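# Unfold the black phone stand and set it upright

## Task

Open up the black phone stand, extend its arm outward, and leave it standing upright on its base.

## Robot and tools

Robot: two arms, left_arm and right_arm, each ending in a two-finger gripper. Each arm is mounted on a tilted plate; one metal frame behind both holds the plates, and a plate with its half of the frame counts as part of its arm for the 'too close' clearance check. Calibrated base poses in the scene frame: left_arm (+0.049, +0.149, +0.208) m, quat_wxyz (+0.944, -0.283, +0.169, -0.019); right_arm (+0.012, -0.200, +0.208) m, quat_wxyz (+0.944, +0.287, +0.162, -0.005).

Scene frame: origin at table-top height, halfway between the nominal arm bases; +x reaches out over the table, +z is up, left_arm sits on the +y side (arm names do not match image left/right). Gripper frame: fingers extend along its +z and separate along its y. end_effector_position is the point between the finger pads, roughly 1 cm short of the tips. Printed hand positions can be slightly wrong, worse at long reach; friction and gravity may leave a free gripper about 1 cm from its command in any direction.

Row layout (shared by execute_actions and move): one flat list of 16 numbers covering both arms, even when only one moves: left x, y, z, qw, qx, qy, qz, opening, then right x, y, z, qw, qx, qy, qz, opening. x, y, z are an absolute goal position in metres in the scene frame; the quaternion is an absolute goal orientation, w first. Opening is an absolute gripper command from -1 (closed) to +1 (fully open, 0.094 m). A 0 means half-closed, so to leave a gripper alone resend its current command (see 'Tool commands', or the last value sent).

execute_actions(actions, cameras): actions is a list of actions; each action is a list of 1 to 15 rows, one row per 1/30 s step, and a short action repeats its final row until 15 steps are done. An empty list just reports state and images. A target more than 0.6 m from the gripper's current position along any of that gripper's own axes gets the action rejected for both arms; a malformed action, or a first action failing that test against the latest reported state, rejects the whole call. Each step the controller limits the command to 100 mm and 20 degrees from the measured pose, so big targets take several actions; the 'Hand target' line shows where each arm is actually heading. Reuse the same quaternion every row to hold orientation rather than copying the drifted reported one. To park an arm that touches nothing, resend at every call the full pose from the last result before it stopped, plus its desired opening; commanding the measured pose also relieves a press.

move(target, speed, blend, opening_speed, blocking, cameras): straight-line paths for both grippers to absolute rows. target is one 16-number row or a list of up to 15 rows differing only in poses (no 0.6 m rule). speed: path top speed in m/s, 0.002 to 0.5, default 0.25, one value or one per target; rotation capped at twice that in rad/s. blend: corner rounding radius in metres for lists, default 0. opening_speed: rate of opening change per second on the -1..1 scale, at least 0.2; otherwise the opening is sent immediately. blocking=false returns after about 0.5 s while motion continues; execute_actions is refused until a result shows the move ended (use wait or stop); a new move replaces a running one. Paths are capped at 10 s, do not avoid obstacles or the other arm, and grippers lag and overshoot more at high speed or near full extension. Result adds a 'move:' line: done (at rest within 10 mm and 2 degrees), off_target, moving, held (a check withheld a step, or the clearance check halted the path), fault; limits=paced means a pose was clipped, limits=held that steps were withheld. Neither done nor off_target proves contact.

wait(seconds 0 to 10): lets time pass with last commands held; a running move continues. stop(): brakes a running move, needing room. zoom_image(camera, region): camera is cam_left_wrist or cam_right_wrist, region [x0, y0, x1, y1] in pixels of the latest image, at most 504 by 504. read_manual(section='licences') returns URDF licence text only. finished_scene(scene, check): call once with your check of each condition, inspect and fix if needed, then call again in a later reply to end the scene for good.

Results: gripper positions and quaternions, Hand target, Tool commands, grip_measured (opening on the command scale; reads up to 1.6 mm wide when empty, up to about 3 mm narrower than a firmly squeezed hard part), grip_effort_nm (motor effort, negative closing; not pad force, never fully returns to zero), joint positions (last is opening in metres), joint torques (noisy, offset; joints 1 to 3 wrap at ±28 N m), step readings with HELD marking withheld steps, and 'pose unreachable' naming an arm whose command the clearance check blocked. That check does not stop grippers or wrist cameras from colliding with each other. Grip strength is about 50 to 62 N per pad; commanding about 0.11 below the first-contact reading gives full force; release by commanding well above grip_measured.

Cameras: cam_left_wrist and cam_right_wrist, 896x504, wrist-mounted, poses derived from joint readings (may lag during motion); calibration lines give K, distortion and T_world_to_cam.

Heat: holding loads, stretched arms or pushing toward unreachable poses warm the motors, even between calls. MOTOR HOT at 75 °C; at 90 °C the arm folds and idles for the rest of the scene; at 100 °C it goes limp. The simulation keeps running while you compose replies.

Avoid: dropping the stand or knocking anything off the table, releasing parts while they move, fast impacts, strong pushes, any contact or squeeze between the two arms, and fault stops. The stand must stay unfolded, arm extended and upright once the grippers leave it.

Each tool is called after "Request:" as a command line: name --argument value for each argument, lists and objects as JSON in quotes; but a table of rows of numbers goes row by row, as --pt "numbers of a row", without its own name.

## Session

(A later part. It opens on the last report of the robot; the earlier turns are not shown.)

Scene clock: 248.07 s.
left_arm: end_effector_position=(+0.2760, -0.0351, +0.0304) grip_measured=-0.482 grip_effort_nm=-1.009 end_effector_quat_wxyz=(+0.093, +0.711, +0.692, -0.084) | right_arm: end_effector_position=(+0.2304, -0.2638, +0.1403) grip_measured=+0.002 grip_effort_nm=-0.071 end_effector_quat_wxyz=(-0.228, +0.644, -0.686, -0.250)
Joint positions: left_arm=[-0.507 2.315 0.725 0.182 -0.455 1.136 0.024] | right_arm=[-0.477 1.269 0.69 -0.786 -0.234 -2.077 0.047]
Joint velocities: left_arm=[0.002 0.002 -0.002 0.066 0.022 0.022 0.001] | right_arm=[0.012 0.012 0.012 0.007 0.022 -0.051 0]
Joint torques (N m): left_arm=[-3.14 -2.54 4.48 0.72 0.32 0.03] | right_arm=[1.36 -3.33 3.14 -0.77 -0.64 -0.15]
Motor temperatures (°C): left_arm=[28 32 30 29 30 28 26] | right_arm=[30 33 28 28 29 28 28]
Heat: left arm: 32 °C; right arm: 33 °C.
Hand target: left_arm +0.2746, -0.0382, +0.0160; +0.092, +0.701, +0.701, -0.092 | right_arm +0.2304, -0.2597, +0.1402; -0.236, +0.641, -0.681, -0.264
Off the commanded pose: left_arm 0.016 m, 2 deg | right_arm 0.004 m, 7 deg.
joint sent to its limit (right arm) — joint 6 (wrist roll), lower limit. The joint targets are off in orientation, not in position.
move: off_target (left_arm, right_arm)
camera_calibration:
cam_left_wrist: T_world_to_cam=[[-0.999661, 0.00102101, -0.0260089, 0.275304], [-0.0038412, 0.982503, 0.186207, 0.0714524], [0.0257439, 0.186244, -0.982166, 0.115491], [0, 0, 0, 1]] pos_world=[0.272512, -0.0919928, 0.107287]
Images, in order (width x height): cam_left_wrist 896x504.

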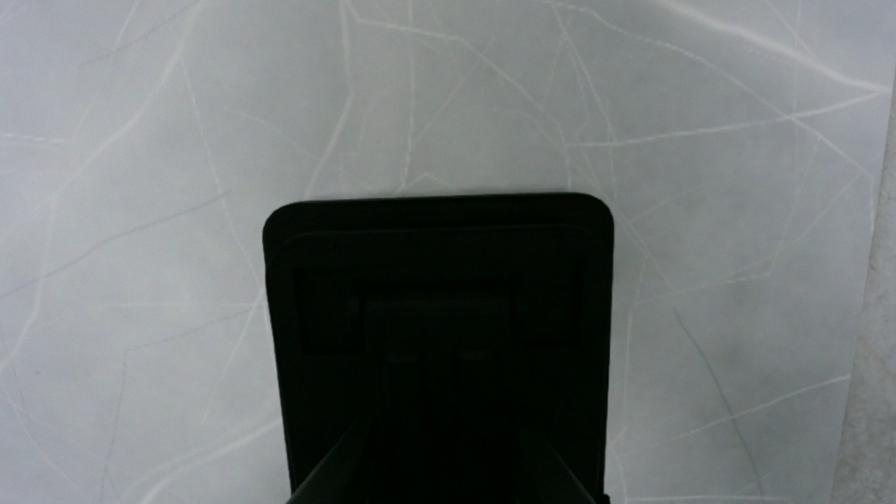

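Request:
move --target '[0.275,-0.08,0.02,0.092,0.701,0.701,-0.092,-0.7,0.26,-0.24,0.12,0.4056,-0.5795,0.5795,0.4056,-1]' --speed 0.1

Scene clock: 263.27 s.
left_arm: end_effector_position=(+0.2817, -0.0595, +0.0289) grip_measured=-0.483 grip_effort_nm=-1.013 end_effector_quat_wxyz=(+0.078, +0.707, +0.700, -0.063) | right_arm: end_effector_position=(+0.2631, -0.2460, +0.1203) grip_measured=-0.990 grip_effort_nm=-0.510 end_effector_quat_wxyz=(-0.305, +0.553, -0.686, -0.362)
Joint positions: left_arm=[-0.581 2.408 0.85 0.094 -0.515 1.031 0.024] | right_arm=[-0.551 1.614 0.867 -0.813 -0.495 -2.078 0]
Joint velocities: left_arm=[-0.012 -0.007 -0.007 0.007 0.022 -0.066 0] | right_arm=[0.012 0.007 -0.002 -0.066 -0.022 0.007 0]
Joint torques (N m): left_arm=[-6.57 -3.04 5.44 0.71 0.78 -0.16] | right_arm=[1.83 -4.57 1.99 -1.13 -0.74 -0.1]
Motor temperatures (°C): left_arm=[29 32 30 29 30 28 27] | right_arm=[30 33 28 28 29 28 28]
Heat: left arm: 32 °C; right arm: 33 °C.
Hand target: left_arm +0.2745, -0.0787, +0.0218; +0.092, +0.701, +0.701, -0.092 | right_arm +0.2611, -0.2411, +0.1199; +0.310, -0.543, +0.681, +0.380
Off the commanded pose: left_arm 0.023 m, 4 deg | right_arm 0.007 m, 18 deg.
joint sent to its limit (right arm) — joint 6 (wrist roll), lower limit. The joint targets are off in orientation, not in position.
move: off_target (left_arm, right_arm)
camera_calibration:
cam_left_wrist: T_world_to_cam=[[-0.999325, -0.0146739, -0.0336702, 0.280131], [-0.0222112, 0.971545, 0.235811, 0.0987635], [0.0292518, 0.2364, -0.971215, 0.12007], [0, 0, 0, 1]] pos_world=[0.278623, -0.120227, 0.102756]
cam_right_wrist: T_world_to_cam=[[0.980652, -0.126149, -0.149693, -0.271332], [-0.18654, -0.834081, -0.519145, -0.0564256], [-0.0593663, 0.537025, -0.841475, 0.339116], [0, 0, 0, 1]] pos_world=[0.275689, -0.263405, 0.215448]

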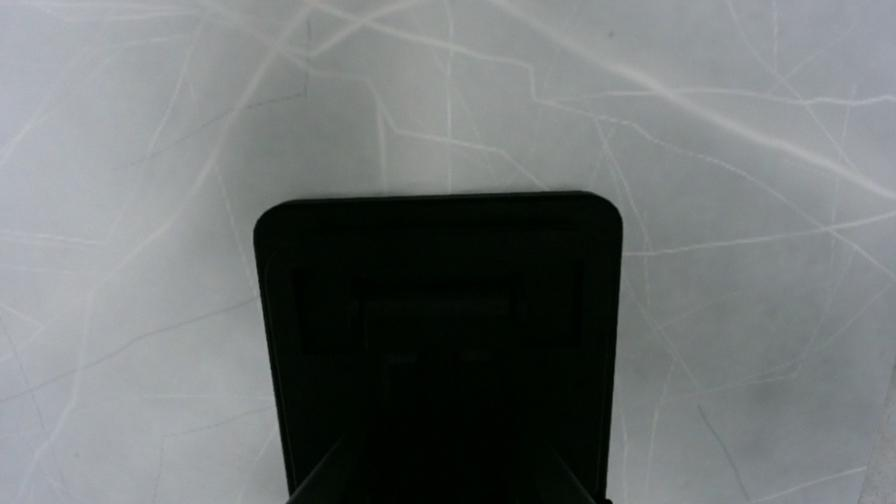

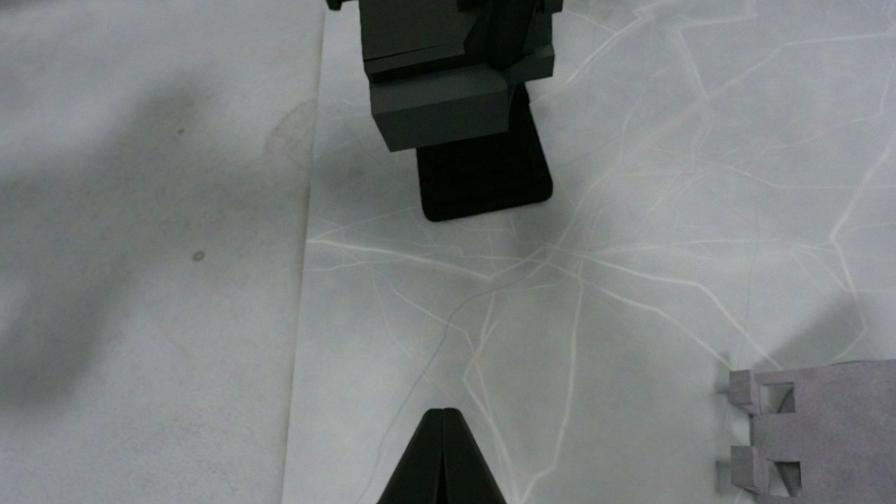

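Request:
move --pt "0.28 -0.057 0.05 0.183 0.683 0.683 -0.183 -0.7 0.26 -0.24 0.12 0.4056 -0.5795 0.5795 0.4056 -1" --pt "0.28 -0.04 0.065 0.2706 0.6533 0.6533 -0.2706 -0.7 0.26 -0.24 0.12 0.4056 -0.5795 0.5795 0.4056 -1" --speed 0.06

Scene clock: 281.30 s.
left_arm: end_effector_position=(+0.2818, -0.0401, +0.0600) grip_measured=-0.485 grip_effort_nm=-1.018 end_effector_quat_wxyz=(+0.266, +0.658, +0.656, -0.257) | right_arm: end_effector_position=(+0.2634, -0.2457, +0.1208) grip_measured=-0.990 grip_effort_nm=-0.510 end_effector_quat_wxyz=(-0.306, +0.552, -0.686, -0.363)
Joint positions: left_arm=[-0.255 2.148 0.538 0.408 0.097 1.395 0.024] | right_arm=[-0.551 1.614 0.867 -0.814 -0.498 -2.078 0]
Joint velocities: left_arm=[-0.017 -0.007 0.022 -0.007 0.022 0.037 0] | right_arm=[-0.002 0.002 -0.012 -0.066 0.022 -0.066 0.001]
Joint torques (N m): left_arm=[-4.15 -7.38 0.79 0.08 0.69 0] | right_arm=[1.85 -4.53 1.62 -1.1 -0.71 -0.14]
Motor temperatures (°C): left_arm=[29 33 30 30 30 28 28] | right_arm=[30 33 28 29 29 28 29]
Heat: left arm: 33 °C; right arm: 33 °C.
Hand target: left_arm +0.2804, -0.0387, +0.0635; +0.270, +0.653, +0.655, -0.267 | right_arm +0.2605, -0.2397, +0.1202; +0.312, -0.543, +0.681, +0.380
Off the commanded pose: left_arm 0.005 m, 2 deg | right_arm 0.007 m, 18 deg.
joint sent to its limit (right arm) — joint 6 (wrist roll), lower limit. The joint targets are off in orientation, not in position.
move: off_target (right_arm)
camera_calibration:
cam_left_wrist: T_world_to_cam=[[-0.999586, -0.0273703, -0.00885717, 0.279598], [-0.0232176, 0.949342, -0.313387, 0.104947], [0.016986, -0.313051, -0.949584, 0.125888], [0, 0, 0, 1]] pos_world=[0.27978, -0.0525687, 0.154906]
cam_right_wrist: T_world_to_cam=[[0.980557, -0.127121, -0.149495, -0.271688], [-0.187425, -0.832383, -0.521546, -0.0549765], [-0.0581376, 0.539424, -0.840025, 0.339437], [0, 0, 0, 1]] pos_world=[0.275835, -0.263399, 0.215847]

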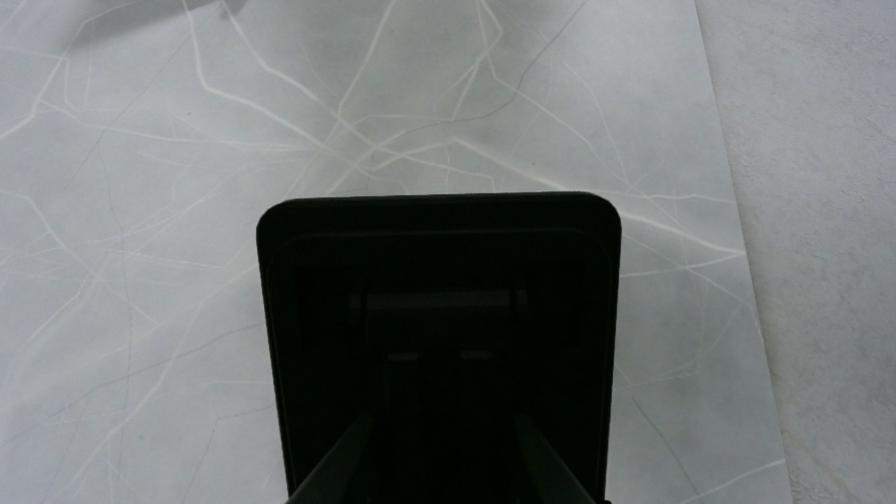

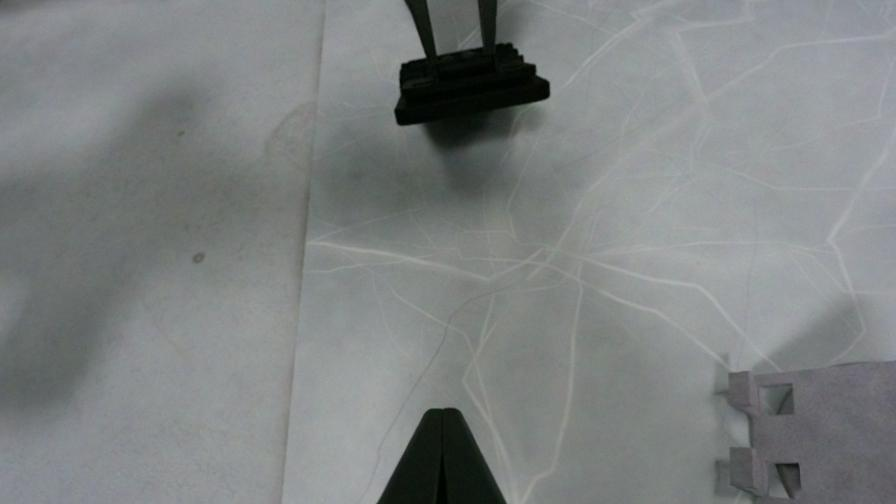

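Request:
move --pt "0.28 -0.04 0.065 0.2706 0.6533 0.6533 -0.2706 -0.7 0.283 -0.17 0.12 0.4056 -0.5795 0.5795 0.4056 -1" --pt "0.28 -0.04 0.065 0.2706 0.6533 0.6533 -0.2706 -0.7 0.283 -0.112 0.10 0.4056 -0.5795 0.5795 0.4056 -1" --speed 0.12

Scene clock: 295.07 s.
left_arm: end_effector_position=(+0.2817, -0.0401, +0.0601) grip_measured=-0.485 grip_effort_nm=-1.013 end_effector_quat_wxyz=(+0.266, +0.658, +0.656, -0.257) | right_arm: end_effector_position=(+0.2895, -0.1219, +0.0988) grip_measured=-0.990 grip_effort_nm=-0.510 end_effector_quat_wxyz=(-0.401, +0.587, -0.583, -0.394)
Joint positions: left_arm=[-0.255 2.148 0.538 0.408 0.098 1.396 0.024] | right_arm=[-0.254 1.941 0.805 -0.378 -0.656 -2.014 0]
Joint velocities: left_arm=[0.012 -0.007 -0.017 0.066 -0.125 0.051 -0.001] | right_arm=[-0.017 0.007 -0.017 0.022 -0.037 0.007 0]
Joint torques (N m): left_arm=[-4.33 -7.46 0.96 0.03 0.75 -0.02] | right_arm=[5.01 -4.57 -0.23 -0.47 -0.88 0.05]
Motor temperatures (°C): left_arm=[29 36 30 29 30 28 28] | right_arm=[30 33 27 29 29 28 29]
Heat: left arm: 36 °C; right arm: 33 °C.
Hand target: left_arm +0.2800, -0.0401, +0.0648; +0.271, +0.653, +0.653, -0.270 | right_arm +0.2854, -0.1123, +0.0996; -0.406, +0.578, -0.578, -0.408
Off the commanded pose: left_arm 0.005 m, 2 deg | right_arm 0.012 m, 2 deg.
move: off_target (right_arm)
camera_calibration:
cam_left_wrist: T_world_to_cam=[[-0.999598, -0.0267693, -0.00932346, 0.27964], [-0.0224943, 0.94924, -0.313747, 0.104821], [0.017249, -0.313411, -0.949461, 0.12582], [0, 0, 0, 1]] pos_world=[0.279715, -0.0525813, 0.154956]
cam_right_wrist: T_world_to_cam=[[0.999761, -0.00321486, 0.0216423, -0.292198], [0.0127529, -0.718128, -0.695794, 0.014694], [0.0177788, 0.695904, -0.717915, 0.240776], [0, 0, 0, 1]] pos_world=[0.28766, -0.157944, 0.189405]

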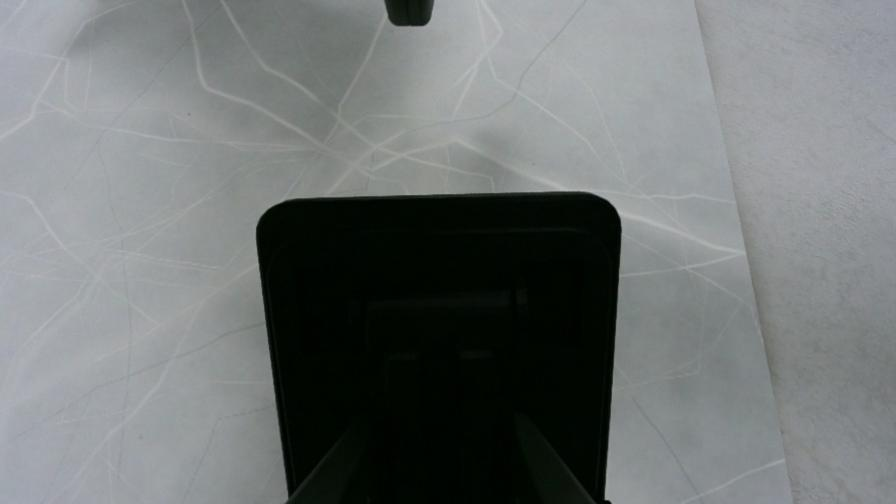

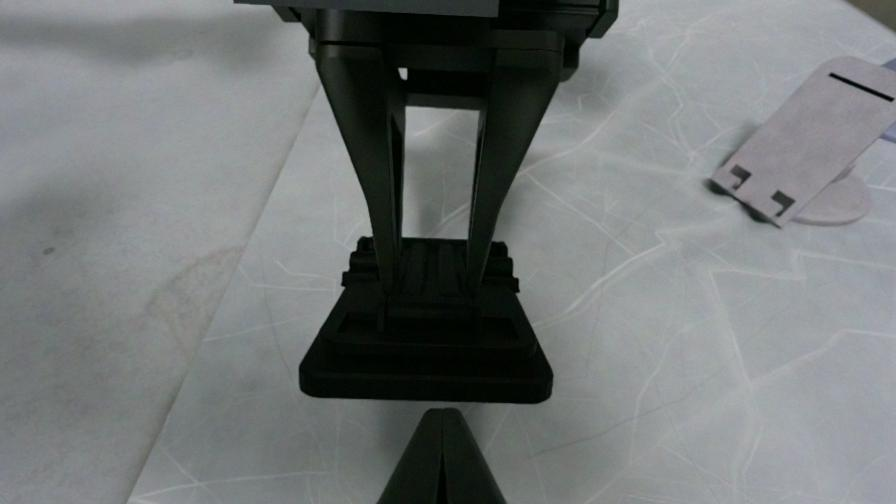

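Request:
move --target '[0.28,-0.04,0.065,0.2706,0.6533,0.6533,-0.2706,-0.7,0.281,-0.087,0.10,0.4056,-0.5795,0.5795,0.4056,-1]' --speed 0.1

Request:
zoom_image --camera "cam_right_wrist" --region '[250, 180, 650, 500]'

Scene clock: 298.73 s.
left_arm: end_effector_position=(+0.2817, -0.0401, +0.0601) grip_measured=-0.485 grip_effort_nm=-1.013 end_effector_quat_wxyz=(+0.266, +0.658, +0.656, -0.257) | right_arm: end_effector_position=(+0.2875, -0.0961, +0.1003) grip_measured=-0.990 grip_effort_nm=-0.515 end_effector_quat_wxyz=(-0.405, +0.584, -0.583, -0.392)
Joint positions: left_arm=[-0.255 2.148 0.538 0.408 0.098 1.396 0.024] | right_arm=[-0.179 1.966 0.748 -0.229 -0.656 -1.917 0]
Joint velocities: left_arm=[0.002 0.017 0.007 0.066 0.022 -0.022 0] | right_arm=[0.007 -0.002 0.002 -0.037 -0.007 0.022 0]
Joint torques (N m): left_arm=[-4.31 -7.42 1.03 -0.01 0.74 -0.04] | right_arm=[5.39 -4.25 -0.35 -0.29 -0.79 0.05]
Motor temperatures (°C): left_arm=[29 36 30 29 30 28 28] | right_arm=[30 33 27 29 30 28 29]
Heat: left arm: 36 °C; right arm: 33 °C.
Hand target: left_arm +0.2800, -0.0401, +0.0648; +0.271, +0.653, +0.653, -0.270 | right_arm +0.2814, -0.0870, +0.1002; -0.406, +0.579, -0.579, -0.406
Off the commanded pose: left_arm 0.005 m, 2 deg | right_arm 0.011 m, 2 deg.
move: off_target (right_arm)
camera_calibration:
cam_left_wrist: T_world_to_cam=[[-0.999598, -0.0267693, -0.00932346, 0.27964], [-0.0224943, 0.94924, -0.313747, 0.104821], [0.017249, -0.313411, -0.949461, 0.12582], [0, 0, 0, 1]] pos_world=[0.279715, -0.0525813, 0.154956]
cam_right_wrist: T_world_to_cam=[[0.999586, -0.0108113, 0.0266471, -0.291342], [0.0108882, -0.715356, -0.698675, 0.0353525], [0.0266157, 0.698677, -0.714942, 0.2213], [0, 0, 0, 1]] pos_world=[0.284947, -0.132477, 0.19068]

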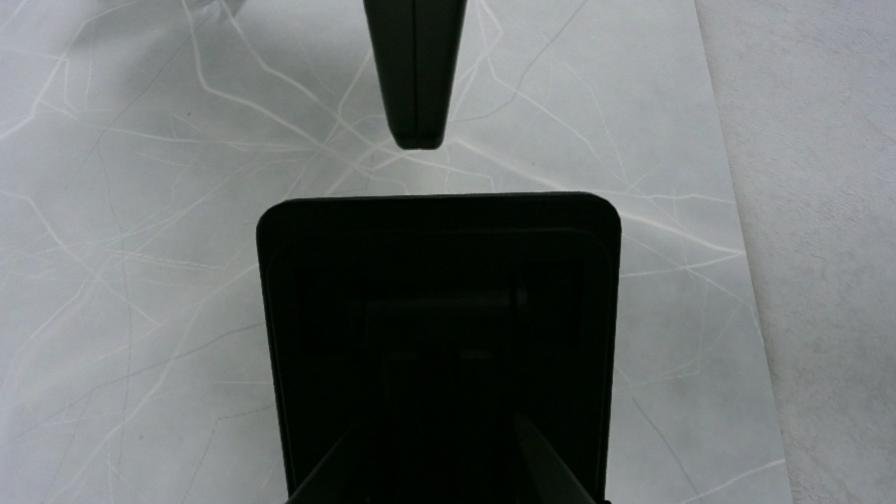

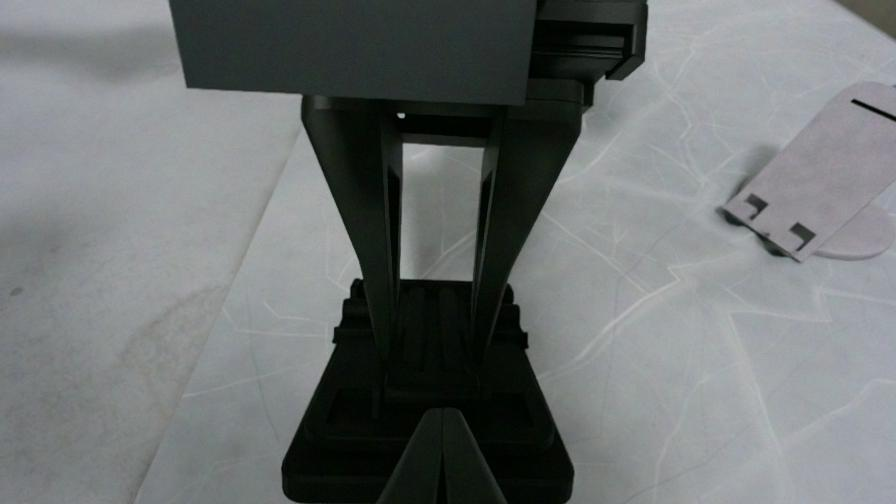

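Scaled by 1.260.

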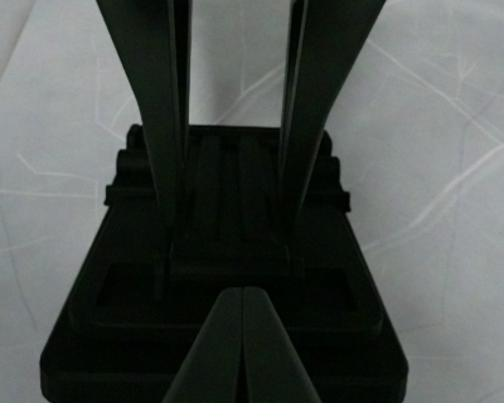

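Request:
move --pt "0.28 -0.04 0.065 0.2706 0.6533 0.6533 -0.2706 -0.7 0.281 -0.089 0.07 0.4056 -0.5795 0.5795 0.4056 -1" --pt "0.28 -0.04 0.065 0.2706 0.6533 0.6533 -0.2706 -0.7 0.281 -0.094 0.045 0.4056 -0.5795 0.5795 0.4056 -1" --speed 0.05

Request:
zoom_image --camera "cam_right_wrist" --region '[250, 180, 650, 500]'

Scene clock: 307.63 s.
left_arm: end_effector_position=(+0.2816, -0.0380, +0.0593) grip_measured=-0.486 grip_effort_nm=-1.018 end_effector_quat_wxyz=(+0.263, +0.657, +0.658, -0.257) | right_arm: end_effector_position=(+0.2864, -0.0990, +0.0515) grip_measured=-0.990 grip_effort_nm=-0.510 end_effector_quat_wxyz=(-0.407, +0.579, -0.582, -0.401)
Joint positions: left_arm=[-0.249 2.144 0.537 0.403 0.096 1.396 0.024] | right_arm=[-0.274 2.173 0.865 -0.232 -0.677 -2.038 0]
Joint velocities: left_arm=[0.007 -0.007 0.032 -0.007 0.022 0.007 0] | right_arm=[0.002 -0.007 -0.022 -0.095 0.037 0.037 -0.001]
Joint torques (N m): left_arm=[-4.82 -7.21 1.11 0.05 0.75 -0.02] | right_arm=[4.03 -4.53 -0.23 -0.46 -0.59 -0.16]
Motor temperatures (°C): left_arm=[29 37 30 29 30 28 28] | right_arm=[31 33 27 29 30 28 29]
Heat: left arm: 37 °C; right arm: 33 °C.
Hand target: left_arm +0.2800, -0.0400, +0.0648; +0.271, +0.653, +0.653, -0.270 | right_arm +0.2813, -0.0949, +0.0446; -0.405, +0.580, -0.580, -0.405
Off the commanded pose: left_arm 0.006 m, 2 deg | right_arm 0.010 m, 1 deg.
move: done
camera_calibration:
cam_left_wrist: T_world_to_cam=[[-0.999529, -0.030345, -0.00462223, 0.27916], [-0.0274196, 0.950372, -0.309905, 0.103735], [0.0137969, -0.309632, -0.950756, 0.126968], [0, 0, 0, 1]] pos_world=[0.280122, -0.050802, 0.154153]
cam_right_wrist: T_world_to_cam=[[0.999857, -0.00892246, 0.0143887, -0.288247], [0.0039686, -0.702672, -0.711503, 0.00312102], [0.0164589, 0.711458, -0.702536, 0.192054], [0, 0, 0, 1]] pos_world=[0.285033, -0.137017, 0.141293]

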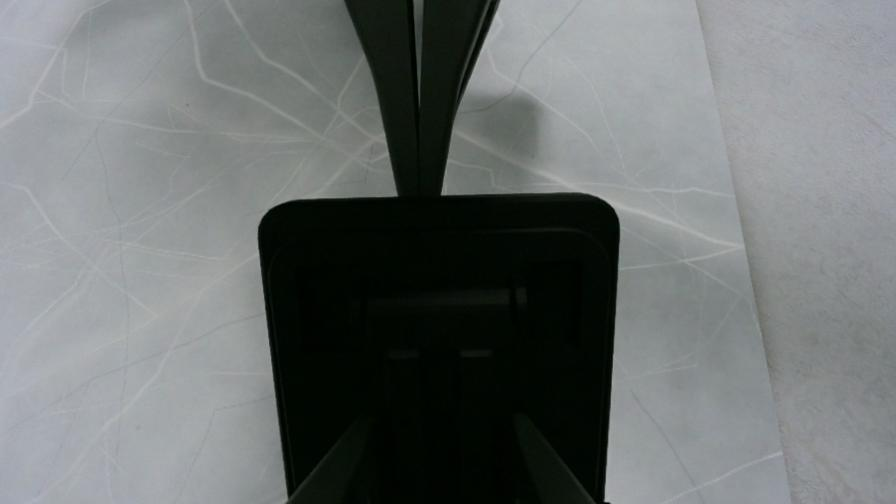

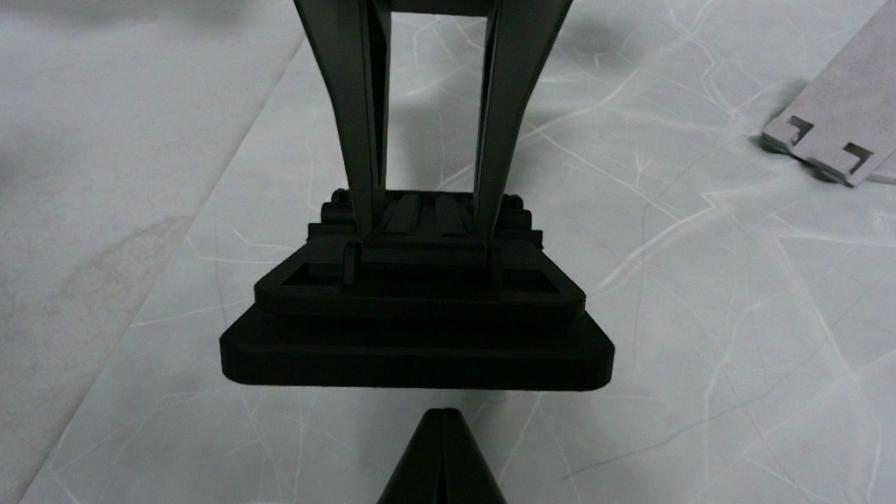

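Scaled by 1.260.

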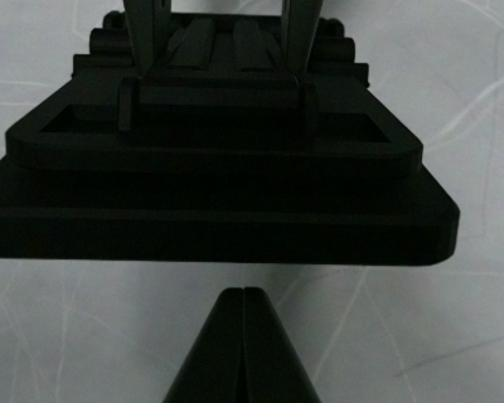

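Request:
move --pt "0.28 -0.04 0.065 0.2706 0.6533 0.6533 -0.2706 -0.7 0.281 -0.122 0.055 0.4056 -0.5795 0.5795 0.4056 -1" --pt "0.28 -0.04 0.065 0.2706 0.6533 0.6533 -0.2706 -0.7 0.281 -0.12 0.10 0.4056 -0.5795 0.5795 0.4056 -1" --pt "0.28 -0.04 0.065 0.2706 0.6533 0.6533 -0.2706 -0.7 0.281 -0.080 0.095 0.4056 -0.5795 0.5795 0.4056 -1" --speed 0.1

Request:
zoom_image --camera "cam_right_wrist" --region '[250, 180, 650, 500]'

Scene clock: 315.47 s.
left_arm: end_effector_position=(+0.2816, -0.0381, +0.0594) grip_measured=-0.486 grip_effort_nm=-1.013 end_effector_quat_wxyz=(+0.264, +0.657, +0.658, -0.257) | right_arm: end_effector_position=(+0.2883, -0.0878, +0.0977) grip_measured=-0.990 grip_effort_nm=-0.505 end_effector_quat_wxyz=(-0.411, +0.581, -0.581, -0.394)
Joint positions: left_arm=[-0.249 2.144 0.537 0.403 0.097 1.396 0.024] | right_arm=[-0.164 1.998 0.746 -0.184 -0.668 -1.899 0]
Joint velocities: left_arm=[-0.002 0.007 -0.007 -0.022 0.007 -0.051 0] | right_arm=[-0.002 -0.017 -0.002 -0.022 -0.037 0.007 -0.001]
Joint torques (N m): left_arm=[-4.83 -7.1 1.14 0.06 0.78 -0.03] | right_arm=[5.33 -4.25 -0.27 -0.27 -0.71 0.08]
Motor temperatures (°C): left_arm=[29 36 30 29 30 28 28] | right_arm=[31 34 27 28 30 28 29]
Heat: left arm: 36 °C; right arm: 34 °C.
Hand target: left_arm +0.2800, -0.0400, +0.0648; +0.271, +0.653, +0.653, -0.270 | right_arm +0.2810, -0.0796, +0.0957; -0.406, +0.579, -0.579, -0.407
Off the commanded pose: left_arm 0.006 m, 2 deg | right_arm 0.011 m, 1 deg.
move: off_target (right_arm)
camera_calibration:
cam_left_wrist: T_world_to_cam=[[-0.999532, -0.0302517, -0.00450609, 0.279132], [-0.0273565, 0.950142, -0.310616, 0.103871], [0.0136781, -0.310347, -0.950525, 0.127017], [0, 0, 0, 1]] pos_world=[0.280105, -0.0508283, 0.154255]
cam_right_wrist: T_world_to_cam=[[0.999459, -0.01506, 0.0292544, -0.292559], [0.0100755, -0.706312, -0.707829, 0.0414683], [0.0313226, 0.70774, -0.705778, 0.212205], [0, 0, 0, 1]] pos_world=[0.285336, -0.125303, 0.187681]

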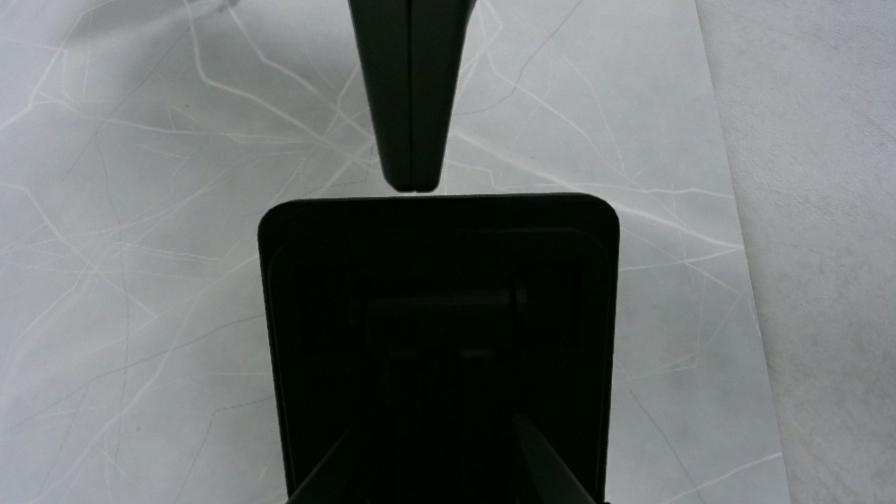

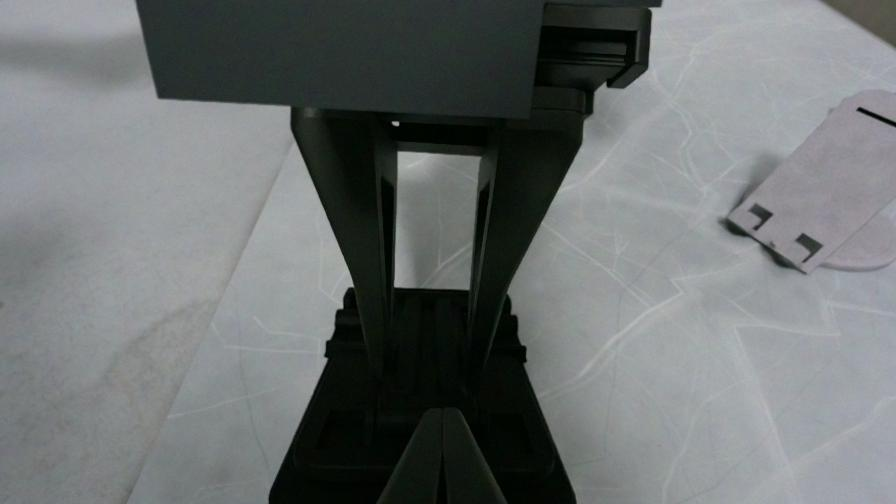

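Scaled by 1.260.

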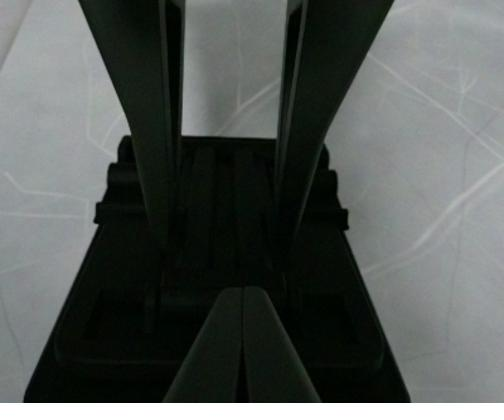

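Request:
move --pt "0.28 -0.04 0.065 0.2706 0.6533 0.6533 -0.2706 -0.7 0.281 -0.083 0.073 0.4056 -0.5795 0.5795 0.4056 -1" --pt "0.28 -0.04 0.065 0.2706 0.6533 0.6533 -0.2706 -0.7 0.281 -0.085 0.052 0.4056 -0.5795 0.5795 0.4056 -1" --speed 0.05

Request:
zoom_image --camera "cam_right_wrist" --region '[250, 180, 650, 500]'

Scene clock: 322.03 s.
left_arm: end_effector_position=(+0.2820, -0.0319, +0.0539) grip_measured=-0.486 grip_effort_nm=-1.013 end_effector_quat_wxyz=(+0.250, +0.662, +0.664, -0.241) | right_arm: end_effector_position=(+0.2863, -0.0846, +0.0695) grip_measured=-0.990 grip_effort_nm=-0.510 end_effector_quat_wxyz=(-0.423, +0.568, -0.573, -0.413)
Joint positions: left_arm=[-0.249 2.144 0.537 0.399 0.051 1.395 0.024] | right_arm=[-0.227 2.153 0.828 -0.194 -0.722 -1.989 0]
Joint velocities: left_arm=[-0.007 -0.002 -0.017 0.007 -0.037 -0.022 0] | right_arm=[-0.002 -0.012 -0.002 -0.022 0.037 -0.051 0.001]
Joint torques (N m): left_arm=[-4.9 -7.17 1.09 0.08 1.23 -0.01] | right_arm=[3.04 -3.82 0.35 -0.38 -0.18 -0.16]
Motor temperatures (°C): left_arm=[29 36 30 29 30 28 28] | right_arm=[31 34 27 28 30 28 29]
Heat: left arm: 36 °C; right arm: 34 °C.
Hand target: left_arm +0.2801, -0.0397, +0.0649; +0.270, +0.653, +0.654, -0.270 | right_arm +0.2810, -0.0859, +0.0524; -0.405, +0.579, -0.580, -0.405
Off the commanded pose: left_arm 0.014 m, 4 deg | right_arm 0.018 m, 3 deg.
move: off_target (left_arm, right_arm)
camera_calibration:
cam_left_wrist: T_world_to_cam=[[-0.999405, -0.0335088, -0.00815687, 0.279771], [-0.0301253, 0.963363, -0.266502, 0.0951325], [0.0167882, -0.266098, -0.9638, 0.12492], [0, 0, 0, 1]] pos_world=[0.280373, -0.0490313, 0.148033]
cam_right_wrist: T_world_to_cam=[[0.999733, -0.0152625, 0.0173626, -0.288943], [0.00273463, -0.667718, -0.74441, 0.0317062], [0.0229549, 0.744258, -0.667497, 0.192916], [0, 0, 0, 1]] pos_world=[0.284351, -0.126819, 0.15739]

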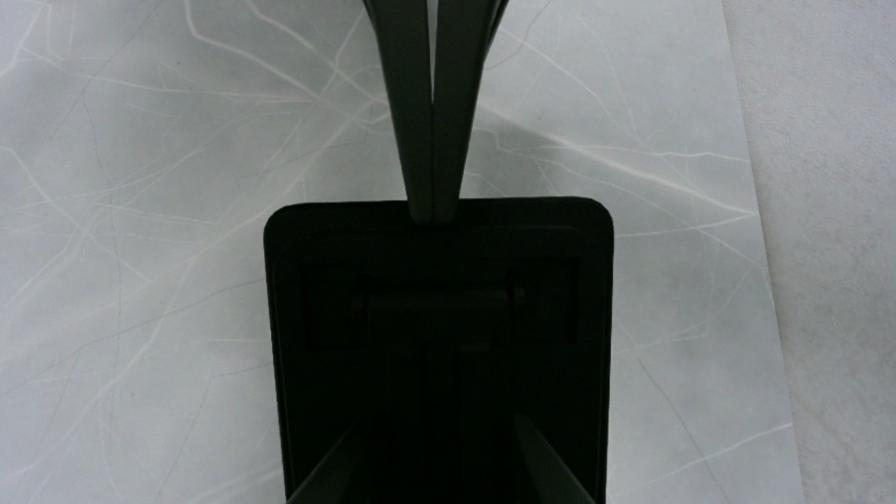

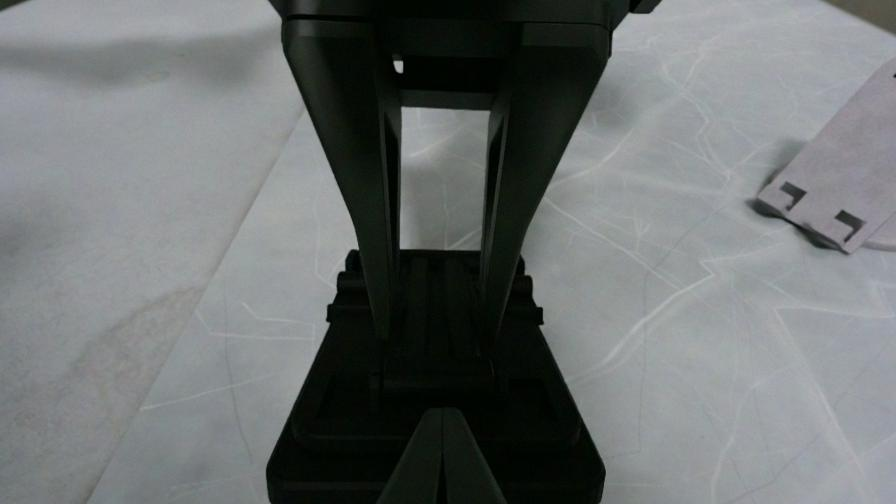

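Scaled by 1.260.

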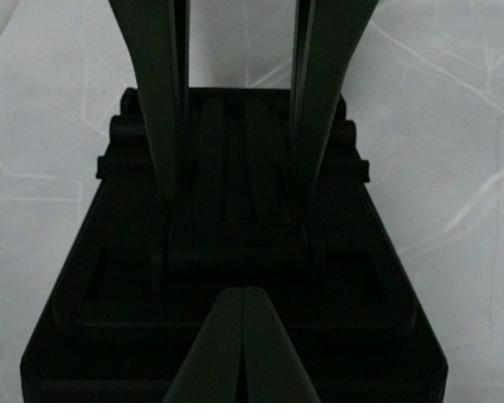

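Request:
move --target '[0.28,-0.04,0.068,0.2706,0.6533,0.6533,-0.2706,-0.7,0.281,-0.091,0.015,0.4056,-0.5795,0.5795,0.4056,-1]' --speed 0.04

Request:
zoom_image --camera "cam_right_wrist" --region '[250, 180, 650, 500]'

Scene clock: 325.90 s.
left_arm: end_effector_position=(+0.2786, -0.0367, +0.0595) grip_measured=-0.494 grip_effort_nm=-1.018 end_effector_quat_wxyz=(+0.258, +0.658, +0.658, -0.259) | right_arm: end_effector_position=(+0.2854, -0.0952, +0.0225) grip_measured=-0.990 grip_effort_nm=-0.510 end_effector_quat_wxyz=(-0.405, +0.578, -0.582, -0.404)
Joint positions: left_arm=[-0.249 2.139 0.533 0.391 0.094 1.394 0.024] | right_arm=[-0.306 2.293 0.938 -0.215 -0.677 -2.077 0]
Joint velocities: left_arm=[0.037 0.007 0.017 -0.022 0.066 0.007 0] | right_arm=[-0.007 -0.007 -0.002 -0.022 -0.022 -0.037 0]
Joint torques (N m): left_arm=[-5.45 -7.76 1.14 0.09 0.76 -0.11] | right_arm=[3.92 -4.44 -0.39 -0.56 -0.58 -0.18]
Motor temperatures (°C): left_arm=[29 36 30 29 31 28 28] | right_arm=[31 33 27 28 29 28 29]
Heat: left arm: 36 °C; right arm: 33 °C.
Hand target: left_arm +0.2799, -0.0401, +0.0677; +0.271, +0.653, +0.653, -0.270 | right_arm +0.2812, -0.0917, +0.0148; -0.404, +0.579, -0.581, -0.404
Off the commanded pose: left_arm 0.009 m, 2 deg | right_arm 0.010 m, 0 deg.
joint sent to its limit (right arm) — joint 6 (wrist roll), lower limit. The joint targets still meet the commanded pose.
move: done
camera_calibration:
cam_left_wrist: T_world_to_cam=[[-0.999669, -0.0253393, 0.0043583, 0.275849], [-0.0254582, 0.95177, -0.305754, 0.101712], [0.00359952, -0.305764, -0.9521, 0.130608], [0, 0, 0, 1]] pos_world=[0.277877, -0.049881, 0.154248]
cam_right_wrist: T_world_to_cam=[[0.999938, -0.00712867, 0.0086032, -0.286509], [0.00112317, -0.701972, -0.712204, -0.0139699], [0.0111163, 0.712169, -0.70192, 0.170583], [0, 0, 0, 1]] pos_world=[0.284611, -0.133332, 0.112251]

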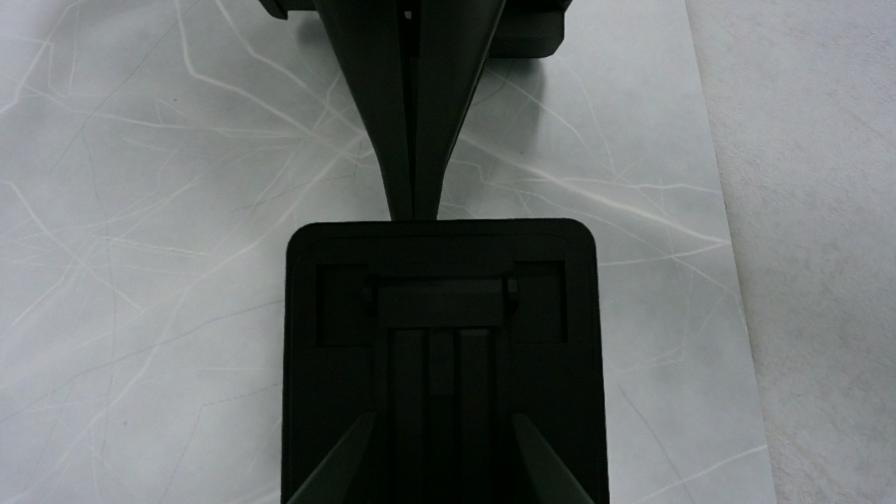

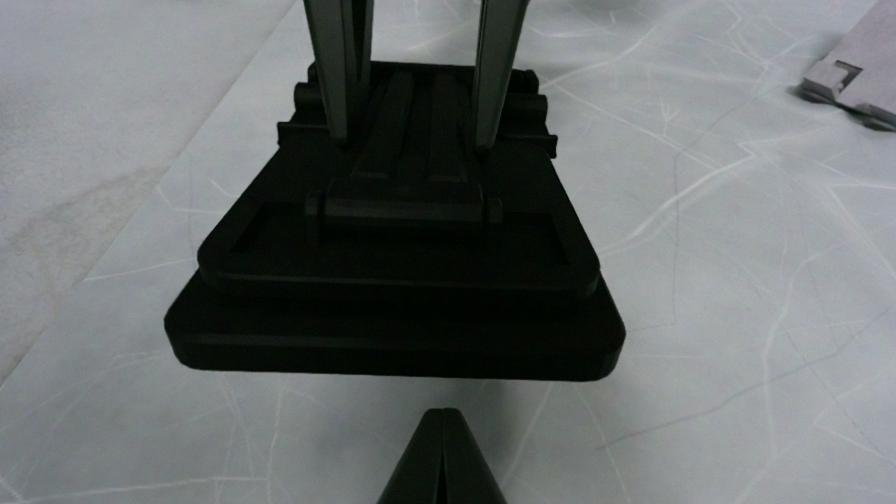

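Scaled by 1.260.

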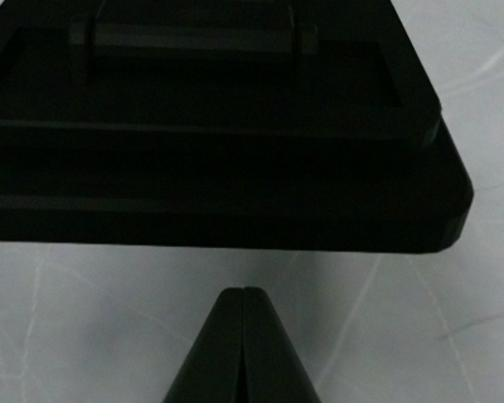

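Request:
move --pt "0.28 -0.04 0.068 0.2706 0.6533 0.6533 -0.2706 -0.7 0.281 -0.15 0.03 0.4056 -0.5795 0.5795 0.4056 -1" --pt "0.28 -0.053 0.036 0.153 0.6905 0.6905 -0.153 -0.7 0.281 -0.21 0.09 0.4056 -0.5795 0.5795 0.4056 -1" --speed 0.08

Scene clock: 351.13 s.
left_arm: end_effector_position=(+0.2886, -0.0470, +0.0372) grip_measured=-0.494 grip_effort_nm=-1.018 end_effector_quat_wxyz=(+0.160, +0.681, +0.699, -0.149) | right_arm: end_effector_position=(+0.2748, -0.2027, +0.0875) grip_measured=-0.990 grip_effort_nm=-0.515 end_effector_quat_wxyz=(-0.339, +0.548, -0.656, -0.393)
Joint positions: left_arm=[-0.43 2.268 0.68 0.298 -0.268 1.197 0.024] | right_arm=[-0.486 1.839 0.878 -0.644 -0.575 -2.078 0]
Joint velocities: left_arm=[0.007 0.012 0.002 0.066 0.022 0.037 -0.001] | right_arm=[-0.002 -0.007 -0.012 0.022 -0.007 0.11 0.001]
Joint torques (N m): left_arm=[-7.99 -4.98 3.37 0.09 0.25 -0.11] | right_arm=[2.52 -8.83 0.99 -1.2 -0.46 -0.14]
Motor temperatures (°C): left_arm=[29 34 30 29 31 28 29] | right_arm=[31 34 27 28 29 28 29]
Heat: left arm: 34 °C; right arm: 34 °C.
Hand target: left_arm +0.2799, -0.0534, +0.0371; +0.154, +0.691, +0.690, -0.155 | right_arm +0.2786, -0.2092, +0.0911; +0.342, -0.553, +0.656, +0.383
Off the commanded pose: left_arm 0.011 m, 2 deg | right_arm 0.010 m, 12 deg.
joint sent to its limit (right arm) — joint 6 (wrist roll), lower limit. The joint targets are off in orientation, not in position.
move: off_target (left_arm, right_arm)
camera_calibration:
cam_left_wrist: T_world_to_cam=[[-0.998461, -0.0534839, -0.0146819, 0.2847], [-0.0534521, 0.998567, -0.00255256, 0.103946], [0.0147974, -0.00176385, -0.999889, 0.119052], [0, 0, 0, 1]] pos_world=[0.288056, -0.0883603, 0.123484]
cam_right_wrist: T_world_to_cam=[[0.987025, -0.0901225, -0.13289, -0.278111], [-0.15306, -0.778198, -0.609082, -0.0252233], [-0.0485231, 0.621519, -0.781895, 0.297879], [0, 0, 0, 1]] pos_world=[0.285096, -0.22983, 0.180589]

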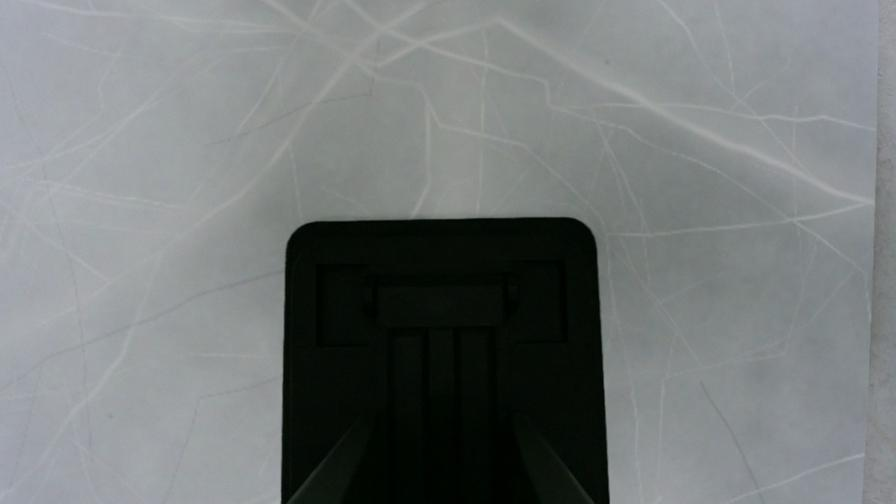

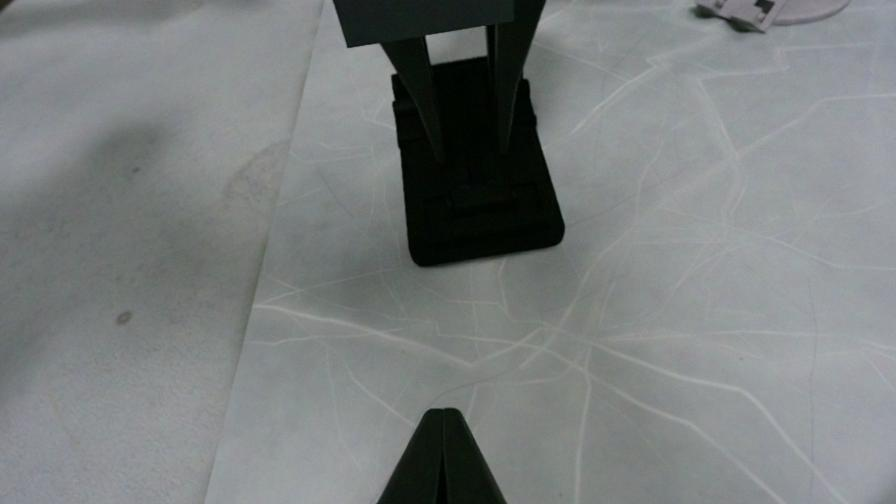

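Request:
move --target '[0.282,-0.053,0.034,0.153,0.6905,0.6905,-0.153,0.0,0.278,-0.209,0.091,0.4056,-0.5795,0.5795,0.4056,-1]' --speed 0.05 --opening_speed 0.3

Request:
zoom_image --camera "cam_right_wrist" --region '[300, 0, 700, 320]'

Scene clock: 357.23 s.
left_arm: end_effector_position=(+0.2899, -0.0477, +0.0361) grip_measured=-0.001 grip_effort_nm=0.085 end_effector_quat_wxyz=(+0.160, +0.681, +0.699, -0.148) | right_arm: end_effector_position=(+0.2744, -0.2027, +0.0876) grip_measured=-0.990 grip_effort_nm=-0.510 end_effector_quat_wxyz=(-0.339, +0.548, -0.656, -0.393)
Joint positions: left_arm=[-0.43 2.274 0.688 0.298 -0.271 1.197 0.047] | right_arm=[-0.486 1.839 0.878 -0.645 -0.574 -2.078 0]
Joint velocities: left_arm=[0.012 -0.007 0.017 0.037 -0.037 -0.022 0.001] | right_arm=[-0.007 -0.002 -0.002 0.037 -0.022 -0.037 -0.001]
Joint torques (N m): left_arm=[-7.21 -4.75 3.37 0.15 0.27 -0.02] | right_arm=[2.51 -8.88 1.2 -1.18 -0.52 -0.16]
Motor temperatures (°C): left_arm=[30 34 30 29 30 28 29] | right_arm=[31 34 27 29 29 28 29]
Heat: left arm: 34 °C; right arm: 34 °C.
Hand target: left_arm +0.2820, -0.0527, +0.0341; +0.153, +0.690, +0.690, -0.153 | right_arm +0.2781, -0.2084, +0.0912; +0.342, -0.552, +0.656, +0.385
Off the commanded pose: left_arm 0.010 m, 2 deg | right_arm 0.008 m, 12 deg.
joint sent to its limit (right arm) — joint 6 (wrist roll), lower limit. The joint targets are off in orientation, not in position.
move: off_target (right_arm)
camera_calibration:
cam_left_wrist: T_world_to_cam=[[-0.998381, -0.0545829, -0.0159972, 0.285927], [-0.0545973, 0.998508, 0.000465339, 0.104962], [0.0159479, 0.00133799, -0.999872, 0.117774], [0, 0, 0, 1]] pos_world=[0.289316, -0.0893566, 0.122284]
cam_right_wrist: T_world_to_cam=[[0.986919, -0.089176, -0.134305, -0.277408], [-0.153198, -0.778207, -0.609035, -0.0251489], [-0.0502061, 0.621644, -0.78169, 0.29837], [0, 0, 0, 1]] pos_world=[0.284906, -0.229789, 0.180659]

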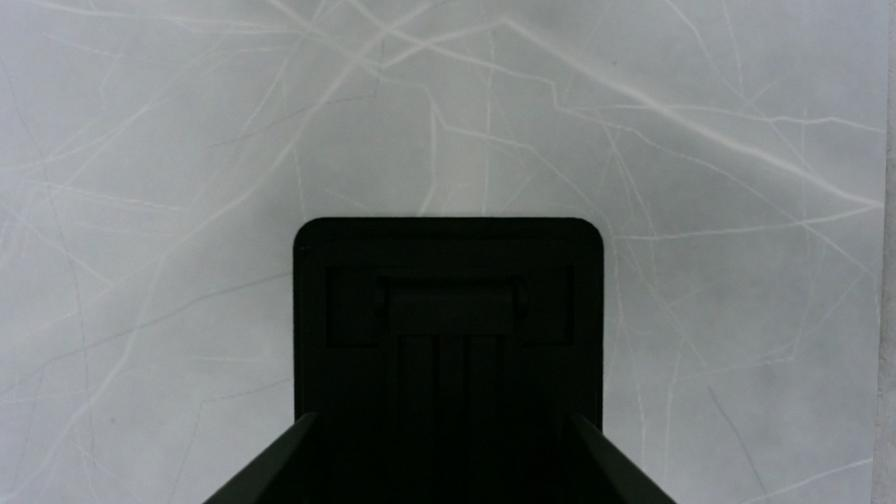

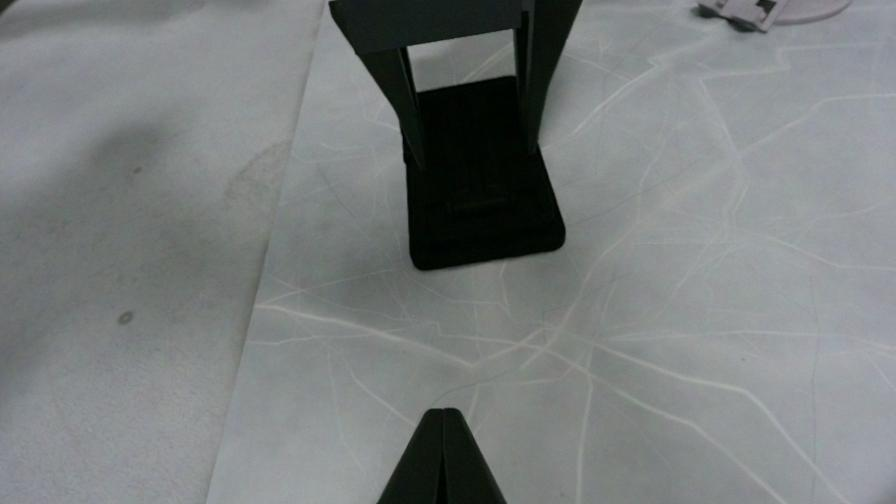

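Scaled by 1.260.

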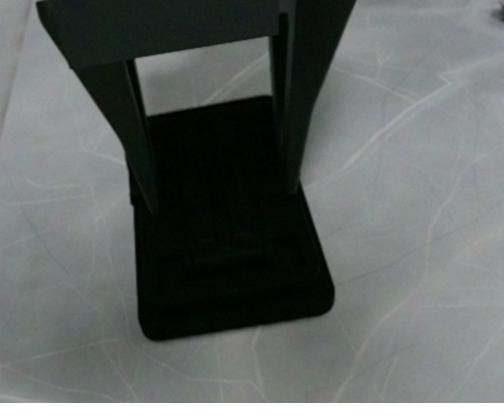

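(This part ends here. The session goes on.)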